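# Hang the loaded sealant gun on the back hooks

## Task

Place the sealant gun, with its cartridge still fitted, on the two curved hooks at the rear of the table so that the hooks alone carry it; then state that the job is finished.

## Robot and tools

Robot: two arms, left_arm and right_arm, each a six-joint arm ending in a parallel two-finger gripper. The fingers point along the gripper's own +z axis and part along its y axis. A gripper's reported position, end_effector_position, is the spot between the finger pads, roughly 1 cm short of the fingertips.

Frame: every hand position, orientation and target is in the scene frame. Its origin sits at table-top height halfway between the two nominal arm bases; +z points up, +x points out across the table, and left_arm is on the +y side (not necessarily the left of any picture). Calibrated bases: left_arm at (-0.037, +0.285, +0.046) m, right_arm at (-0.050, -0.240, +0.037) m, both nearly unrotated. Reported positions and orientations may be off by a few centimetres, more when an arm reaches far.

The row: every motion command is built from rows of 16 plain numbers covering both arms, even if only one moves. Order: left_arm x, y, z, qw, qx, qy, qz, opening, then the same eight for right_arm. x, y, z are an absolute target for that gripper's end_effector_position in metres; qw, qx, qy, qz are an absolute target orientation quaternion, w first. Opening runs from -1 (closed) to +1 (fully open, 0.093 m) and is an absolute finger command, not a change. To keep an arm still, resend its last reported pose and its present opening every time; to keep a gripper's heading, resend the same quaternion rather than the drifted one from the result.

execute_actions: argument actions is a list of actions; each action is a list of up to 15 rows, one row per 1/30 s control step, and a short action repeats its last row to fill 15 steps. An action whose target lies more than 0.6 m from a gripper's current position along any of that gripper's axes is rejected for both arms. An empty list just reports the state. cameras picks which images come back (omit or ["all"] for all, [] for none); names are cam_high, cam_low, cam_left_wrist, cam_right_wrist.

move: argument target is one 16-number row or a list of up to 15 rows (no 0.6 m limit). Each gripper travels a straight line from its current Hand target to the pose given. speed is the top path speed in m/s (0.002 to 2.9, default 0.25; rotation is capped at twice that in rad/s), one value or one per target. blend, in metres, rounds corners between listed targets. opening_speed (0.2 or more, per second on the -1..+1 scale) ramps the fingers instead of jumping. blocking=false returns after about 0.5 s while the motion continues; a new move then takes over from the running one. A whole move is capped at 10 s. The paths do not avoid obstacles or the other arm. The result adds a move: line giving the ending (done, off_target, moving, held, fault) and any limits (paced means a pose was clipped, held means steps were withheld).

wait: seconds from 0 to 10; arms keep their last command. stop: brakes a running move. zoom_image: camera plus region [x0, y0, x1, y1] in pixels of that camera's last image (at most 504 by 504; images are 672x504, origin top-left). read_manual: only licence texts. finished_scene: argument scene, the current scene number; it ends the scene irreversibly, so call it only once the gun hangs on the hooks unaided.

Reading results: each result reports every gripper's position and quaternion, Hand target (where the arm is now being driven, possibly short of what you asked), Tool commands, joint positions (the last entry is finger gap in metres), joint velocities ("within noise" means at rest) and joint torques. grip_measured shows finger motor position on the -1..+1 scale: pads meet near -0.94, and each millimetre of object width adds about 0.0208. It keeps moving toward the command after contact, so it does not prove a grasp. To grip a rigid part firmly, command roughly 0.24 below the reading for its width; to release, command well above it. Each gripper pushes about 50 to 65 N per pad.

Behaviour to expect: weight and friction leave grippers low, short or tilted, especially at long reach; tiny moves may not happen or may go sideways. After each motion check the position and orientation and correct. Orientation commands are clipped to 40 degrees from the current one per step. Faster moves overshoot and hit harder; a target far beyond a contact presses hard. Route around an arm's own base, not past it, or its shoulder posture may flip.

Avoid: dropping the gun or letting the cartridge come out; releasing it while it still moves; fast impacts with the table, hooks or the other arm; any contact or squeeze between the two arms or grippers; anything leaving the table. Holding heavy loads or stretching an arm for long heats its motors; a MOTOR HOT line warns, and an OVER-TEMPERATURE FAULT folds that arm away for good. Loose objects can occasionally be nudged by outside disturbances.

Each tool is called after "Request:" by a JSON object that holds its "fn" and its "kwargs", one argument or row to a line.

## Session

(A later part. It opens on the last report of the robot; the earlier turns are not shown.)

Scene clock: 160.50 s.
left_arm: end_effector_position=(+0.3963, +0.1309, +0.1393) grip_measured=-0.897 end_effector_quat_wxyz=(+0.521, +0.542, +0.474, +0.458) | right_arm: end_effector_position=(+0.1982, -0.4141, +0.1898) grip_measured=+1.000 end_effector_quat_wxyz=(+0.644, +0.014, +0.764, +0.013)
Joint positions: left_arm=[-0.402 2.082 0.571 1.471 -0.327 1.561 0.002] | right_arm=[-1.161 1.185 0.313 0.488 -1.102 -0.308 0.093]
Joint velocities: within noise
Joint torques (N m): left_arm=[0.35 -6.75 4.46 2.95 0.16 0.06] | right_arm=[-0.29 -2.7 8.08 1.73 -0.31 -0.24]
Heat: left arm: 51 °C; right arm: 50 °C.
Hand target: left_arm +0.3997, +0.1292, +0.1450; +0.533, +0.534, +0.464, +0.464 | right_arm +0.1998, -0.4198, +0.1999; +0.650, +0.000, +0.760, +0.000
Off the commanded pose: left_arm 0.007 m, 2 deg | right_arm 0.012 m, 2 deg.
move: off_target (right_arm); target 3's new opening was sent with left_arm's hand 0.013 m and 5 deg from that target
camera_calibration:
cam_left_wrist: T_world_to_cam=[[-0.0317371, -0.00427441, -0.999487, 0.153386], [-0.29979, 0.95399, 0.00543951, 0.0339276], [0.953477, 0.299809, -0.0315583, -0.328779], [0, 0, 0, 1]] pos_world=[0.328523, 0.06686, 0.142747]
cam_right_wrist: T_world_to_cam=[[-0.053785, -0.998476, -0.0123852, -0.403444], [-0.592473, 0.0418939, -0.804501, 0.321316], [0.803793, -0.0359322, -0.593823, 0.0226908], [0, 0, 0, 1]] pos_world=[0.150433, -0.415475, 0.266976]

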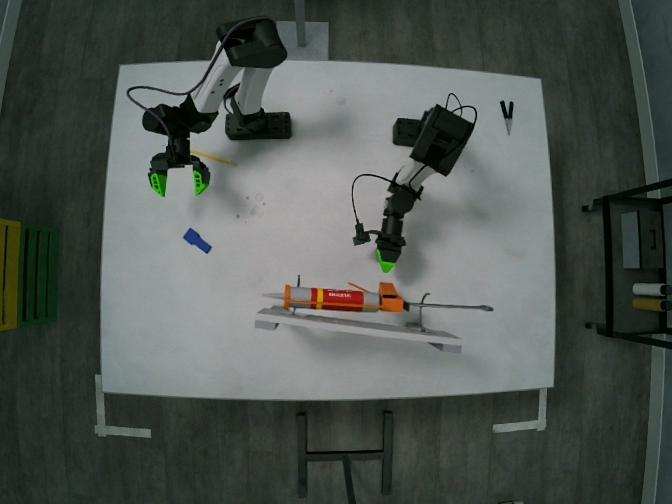

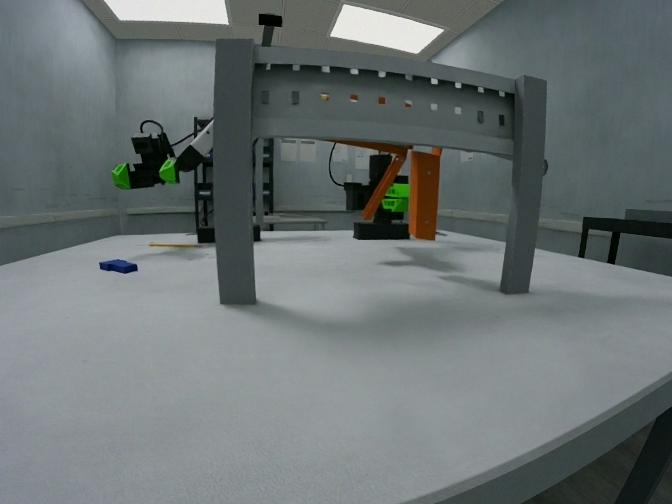

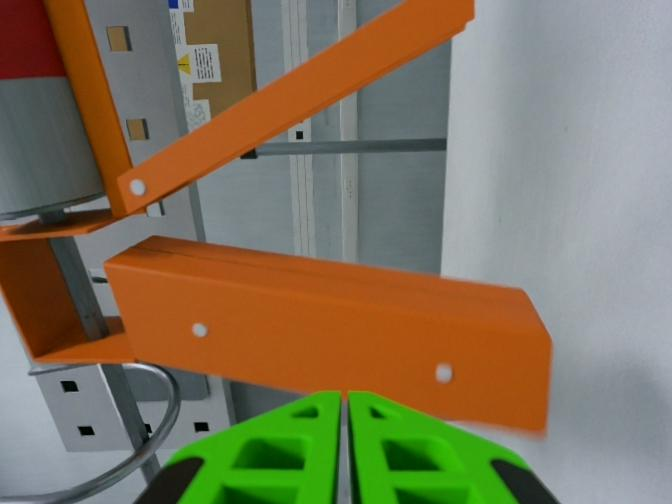

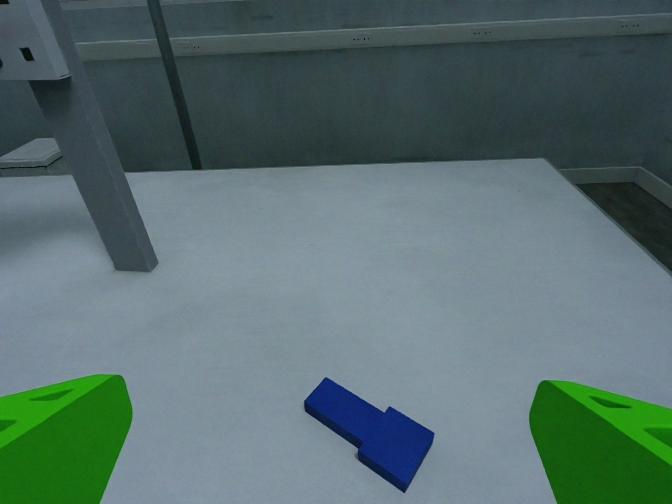

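Request:
{"fn": "move", "kwargs": {
  "target": [
    [0.43,0.135,0.145,0.534,0.534,0.464,0.464,-0.9,0.2,-0.42,0.2,0.65,0,0.76,0,1],
    [0.458,0.136,0.145,0.534,0.534,0.464,0.464,-0.9,0.2,-0.42,0.2,0.65,0,0.76,0,1]
  ],
  "speed": [0.04,0.015],
  "cameras": ["cam_left_wrist","cam_low"]
}}

Scene clock: 169.27 s.
left_arm: end_effector_position=(+0.4535, +0.1365, +0.1502) grip_measured=-0.897 end_effector_quat_wxyz=(+0.536, +0.529, +0.467, +0.464) | right_arm: end_effector_position=(+0.1982, -0.4141, +0.1898) grip_measured=+1.000 end_effector_quat_wxyz=(+0.644, +0.014, +0.764, +0.013)
Joint positions: left_arm=[-0.313 2.165 0.787 1.383 -0.236 1.561 0.002] | right_arm=[-1.161 1.185 0.313 0.488 -1.102 -0.308 0.093]
Joint velocities: within noise
Joint torques (N m): left_arm=[0.65 -8.13 5.34 2.49 0.17 0.05] | right_arm=[-0.24 -2.71 8.01 1.75 -0.31 -0.24]
Heat: left arm: 50 °C; right arm: 50 °C.
Hand target: left_arm +0.4578, +0.1361, +0.1450; +0.534, +0.534, +0.464, +0.464 | right_arm +0.1998, -0.4198, +0.1999; +0.650, +0.000, +0.760, +0.000
Off the commanded pose: left_arm 0.007 m, 1 deg | right_arm 0.012 m, 2 deg.
move: off_target (right_arm)
camera_calibration:
cam_left_wrist: T_world_to_cam=[[0.00814457, -0.0227064, -0.999709, 0.150559], [-0.297232, 0.954501, -0.0241011, 0.0489197], [0.95477, 0.297342, 0.00102493, -0.389925], [0, 0, 0, 1]] pos_world=[0.385604, 0.0726661, 0.152094]
Images, in order (width x height): cam_low 672x504, cam_left_wrist 672x504.

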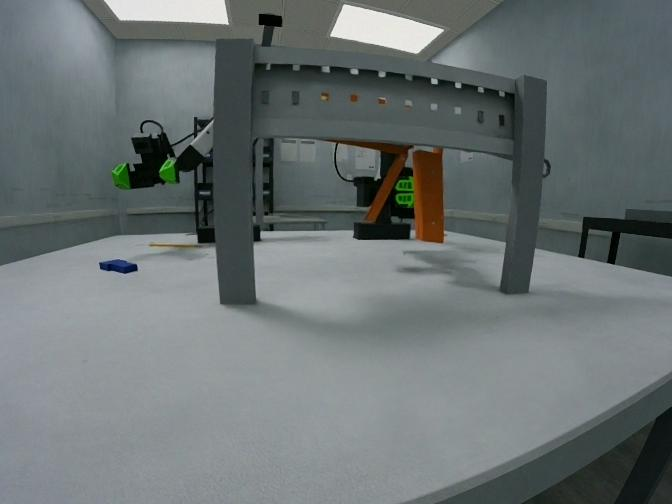

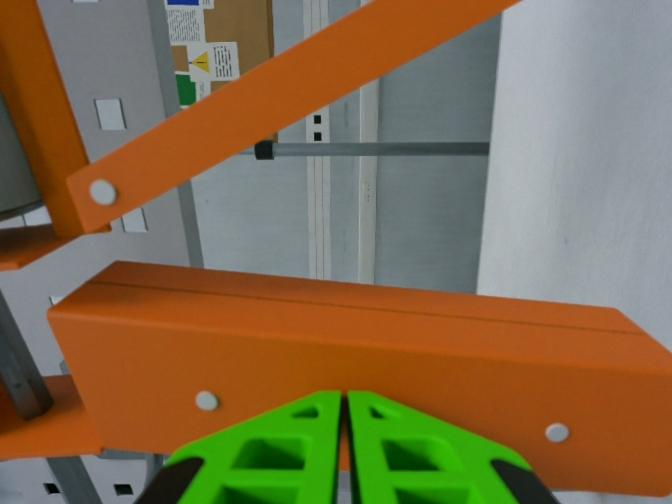

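In contact. Retreat slowly.

Request:
{"fn": "move", "kwargs": {
  "target": [
    [0.418,0.133,0.146,0.534,0.534,0.464,0.464,-0.9,0.2,-0.42,0.2,0.65,0,0.76,0,1],
    [0.385,0.130,0.15,0.534,0.534,0.464,0.464,-0.9,0.2,-0.42,0.2,0.65,0,0.76,0,1]
  ],
  "speed": [0.007,0.02],
  "cameras": ["cam_left_wrist"]
}}

Request:
{"fn": "wait", "kwargs": {
  "seconds": 0.45,
  "cameras": ["cam_left_wrist"]
}}

Request:
{"fn": "wait", "kwargs": {
  "seconds": 0.3,
  "cameras": ["cam_left_wrist"]
}}

Scene clock: 183.03 s.
left_arm: end_effector_position=(+0.3853, +0.1311, +0.1166) grip_measured=-0.897 end_effector_quat_wxyz=(+0.500, +0.567, +0.479, +0.445) | right_arm: end_effector_position=(+0.1982, -0.4141, +0.1898) grip_measured=+1.000 end_effector_quat_wxyz=(+0.644, +0.014, +0.764, +0.013)
Joint positions: left_arm=[-0.411 2.101 0.534 1.458 -0.324 1.561 0.002] | right_arm=[-1.161 1.185 0.313 0.488 -1.102 -0.308 0.093]
Joint velocities: within noise
Joint torques (N m): left_arm=[-0.43 -12.36 2.58 3.31 -0.14 0.04] | right_arm=[-0.28 -2.66 8.08 1.72 -0.31 -0.25]
Heat: left arm: 51 °C; right arm: 50 °C.
Hand target: left_arm +0.3850, +0.1303, +0.1488; +0.533, +0.534, +0.465, +0.463 | right_arm +0.1998, -0.4198, +0.1999; +0.650, +0.000, +0.760, +0.000
Off the commanded pose: left_arm 0.033 m, 6 deg | right_arm 0.012 m, 2 deg.
move: off_target (left_arm, right_arm)
camera_calibration:
cam_left_wrist: T_world_to_cam=[[-0.0941953, 0.0284609, -0.995147, 0.149717], [-0.286202, 0.956621, 0.0544494, 0.0192897], [0.953528, 0.289941, -0.0819637, -0.311995], [0, 0, 0, 1]] pos_world=[0.317119, 0.0677462, 0.122368]
Images, in order (width x height): cam_left_wrist 672x504.

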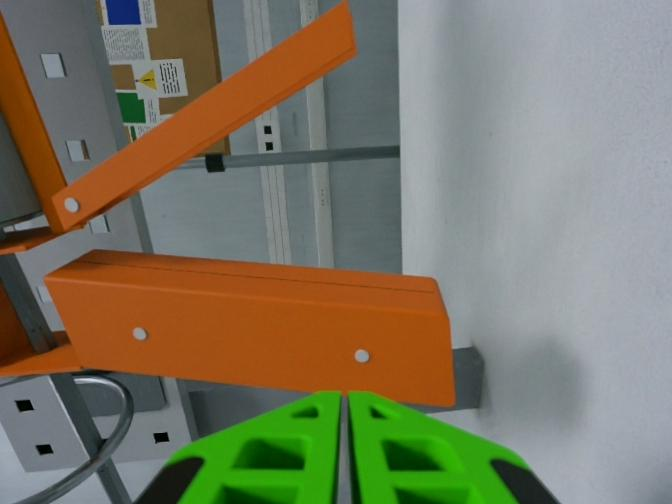

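Scene clock: 183.50 s.
left_arm: end_effector_position=(+0.3853, +0.1313, +0.1167) grip_measured=-0.897 end_effector_quat_wxyz=(+0.500, +0.567, +0.480, +0.445) | right_arm: end_effector_position=(+0.1982, -0.4141, +0.1898) grip_measured=+1.000 end_effector_quat_wxyz=(+0.644, +0.014, +0.764, +0.013)
Joint positions: left_arm=[-0.411 2.101 0.534 1.458 -0.325 1.561 0.002] | right_arm=[-1.161 1.185 0.313 0.488 -1.102 -0.308 0.093]
Joint velocities: within noise
Joint torques (N m): left_arm=[-0.49 -12.38 2.52 3.3 -0.13 0.04] | right_arm=[-0.27 -2.66 8.05 1.73 -0.3 -0.24]
Heat: left arm: 51 °C; right arm: 50 °C.
Hand target: left_arm +0.3851, +0.1303, +0.1489; +0.533, +0.534, +0.465, +0.463 | right_arm +0.1998, -0.4198, +0.1999; +0.650, +0.000, +0.760, +0.000
Tool commands: left_gripper/opening=-0.9 right_gripper/opening=+1.0
Off the commanded pose: left_arm 0.033 m, 6 deg | right_arm 0.012 m, 2 deg.
wait: 0.47 s; at rest by 0.17 s
camera_calibration:
cam_left_wrist: T_world_to_cam=[[-0.0942183, 0.0283903, -0.995147, 0.149627], [-0.286991, 0.956384, 0.0544562, 0.0194654], [0.953288, 0.290729, -0.0819611, -0.312011], [0, 0, 0, 1]] pos_world=[0.317121, 0.0678464, 0.122268]
Images, in order (width x height): cam_left_wrist 672x504.

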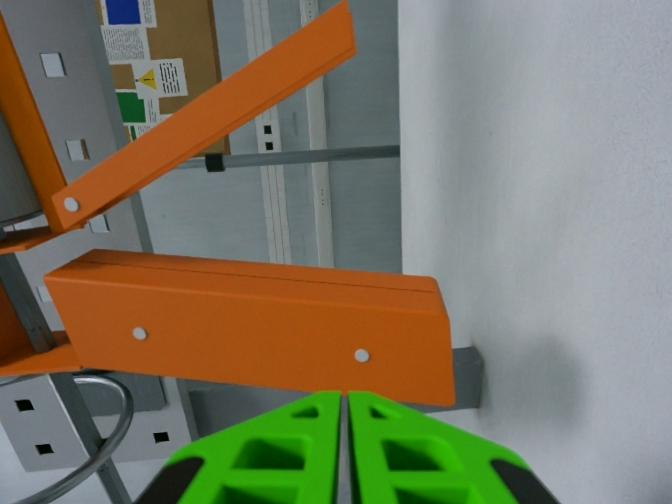

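Scene clock: 183.80 s.
left_arm: end_effector_position=(+0.3853, +0.1313, +0.1167) grip_measured=-0.897 end_effector_quat_wxyz=(+0.500, +0.567, +0.480, +0.445) | right_arm: end_effector_position=(+0.1982, -0.4141, +0.1898) grip_measured=+1.000 end_effector_quat_wxyz=(+0.644, +0.014, +0.764, +0.013)
Joint positions: left_arm=[-0.411 2.101 0.534 1.458 -0.325 1.561 0.002] | right_arm=[-1.161 1.185 0.313 0.488 -1.102 -0.308 0.093]
Joint velocities: within noise
Joint torques (N m): left_arm=[-0.5 -12.3 2.48 3.31 -0.11 0.03] | right_arm=[-0.25 -2.66 8.03 1.76 -0.32 -0.23]
Heat: left arm: 51 °C; right arm: 50 °C.
Hand target: left_arm +0.3851, +0.1303, +0.1489; +0.533, +0.534, +0.465, +0.463 | right_arm +0.1998, -0.4198, +0.1999; +0.650, +0.000, +0.760, +0.000
Tool commands: left_gripper/opening=-0.9 right_gripper/opening=+1.0
Off the commanded pose: left_arm 0.033 m, 6 deg | right_arm 0.012 m, 2 deg.
wait: 0.30 s; at rest by 0.17 s
camera_calibration:
cam_left_wrist: T_world_to_cam=[[-0.0942183, 0.0283903, -0.995147, 0.149627], [-0.286991, 0.956384, 0.0544562, 0.0194654], [0.953288, 0.290729, -0.0819611, -0.312011], [0, 0, 0, 1]] pos_world=[0.317121, 0.0678464, 0.122268]
Images, in order (width x height): cam_left_wrist 672x504.

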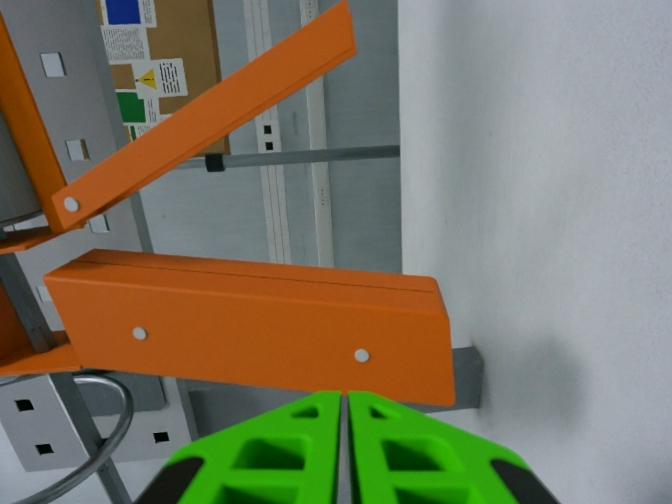

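Still.

Request:
{"fn": "wait", "kwargs": {
  "seconds": 3,
  "cameras": []
}}

Request:
{"fn": "finished_scene", "kwargs": {
  "scene": 3
}}

Scene clock: 190.47 s.
left_arm: end_effector_position=(+0.3853, +0.1313, +0.1167) grip_measured=-0.897 end_effector_quat_wxyz=(+0.500, +0.567, +0.480, +0.445) | right_arm: end_effector_position=(+0.1982, -0.4141, +0.1898) grip_measured=+1.000 end_effector_quat_wxyz=(+0.644, +0.014, +0.764, +0.013)
Joint positions: left_arm=[-0.411 2.101 0.534 1.458 -0.326 1.561 0.002] | right_arm=[-1.161 1.185 0.313 0.488 -1.102 -0.308 0.093]
Joint velocities: within noise
Joint torques (N m): left_arm=[-0.38 -12.26 2.59 3.29 -0.11 0.03] | right_arm=[-0.25 -2.66 8.06 1.71 -0.31 -0.25]
Heat: left arm: 52 °C; right arm: 50 °C.
Hand target: left_arm +0.3851, +0.1303, +0.1489; +0.533, +0.534, +0.465, +0.463 | right_arm +0.1998, -0.4198, +0.1999; +0.650, +0.000, +0.760, +0.000
Tool commands: left_gripper/opening=-0.9 right_gripper/opening=+1.0
Off the commanded pose: left_arm 0.033 m, 6 deg | right_arm 0.012 m, 2 deg.
wait: 3.00 s; at rest from the start
No camera images: "cameras" was empty.

The scene is finished: the task was done.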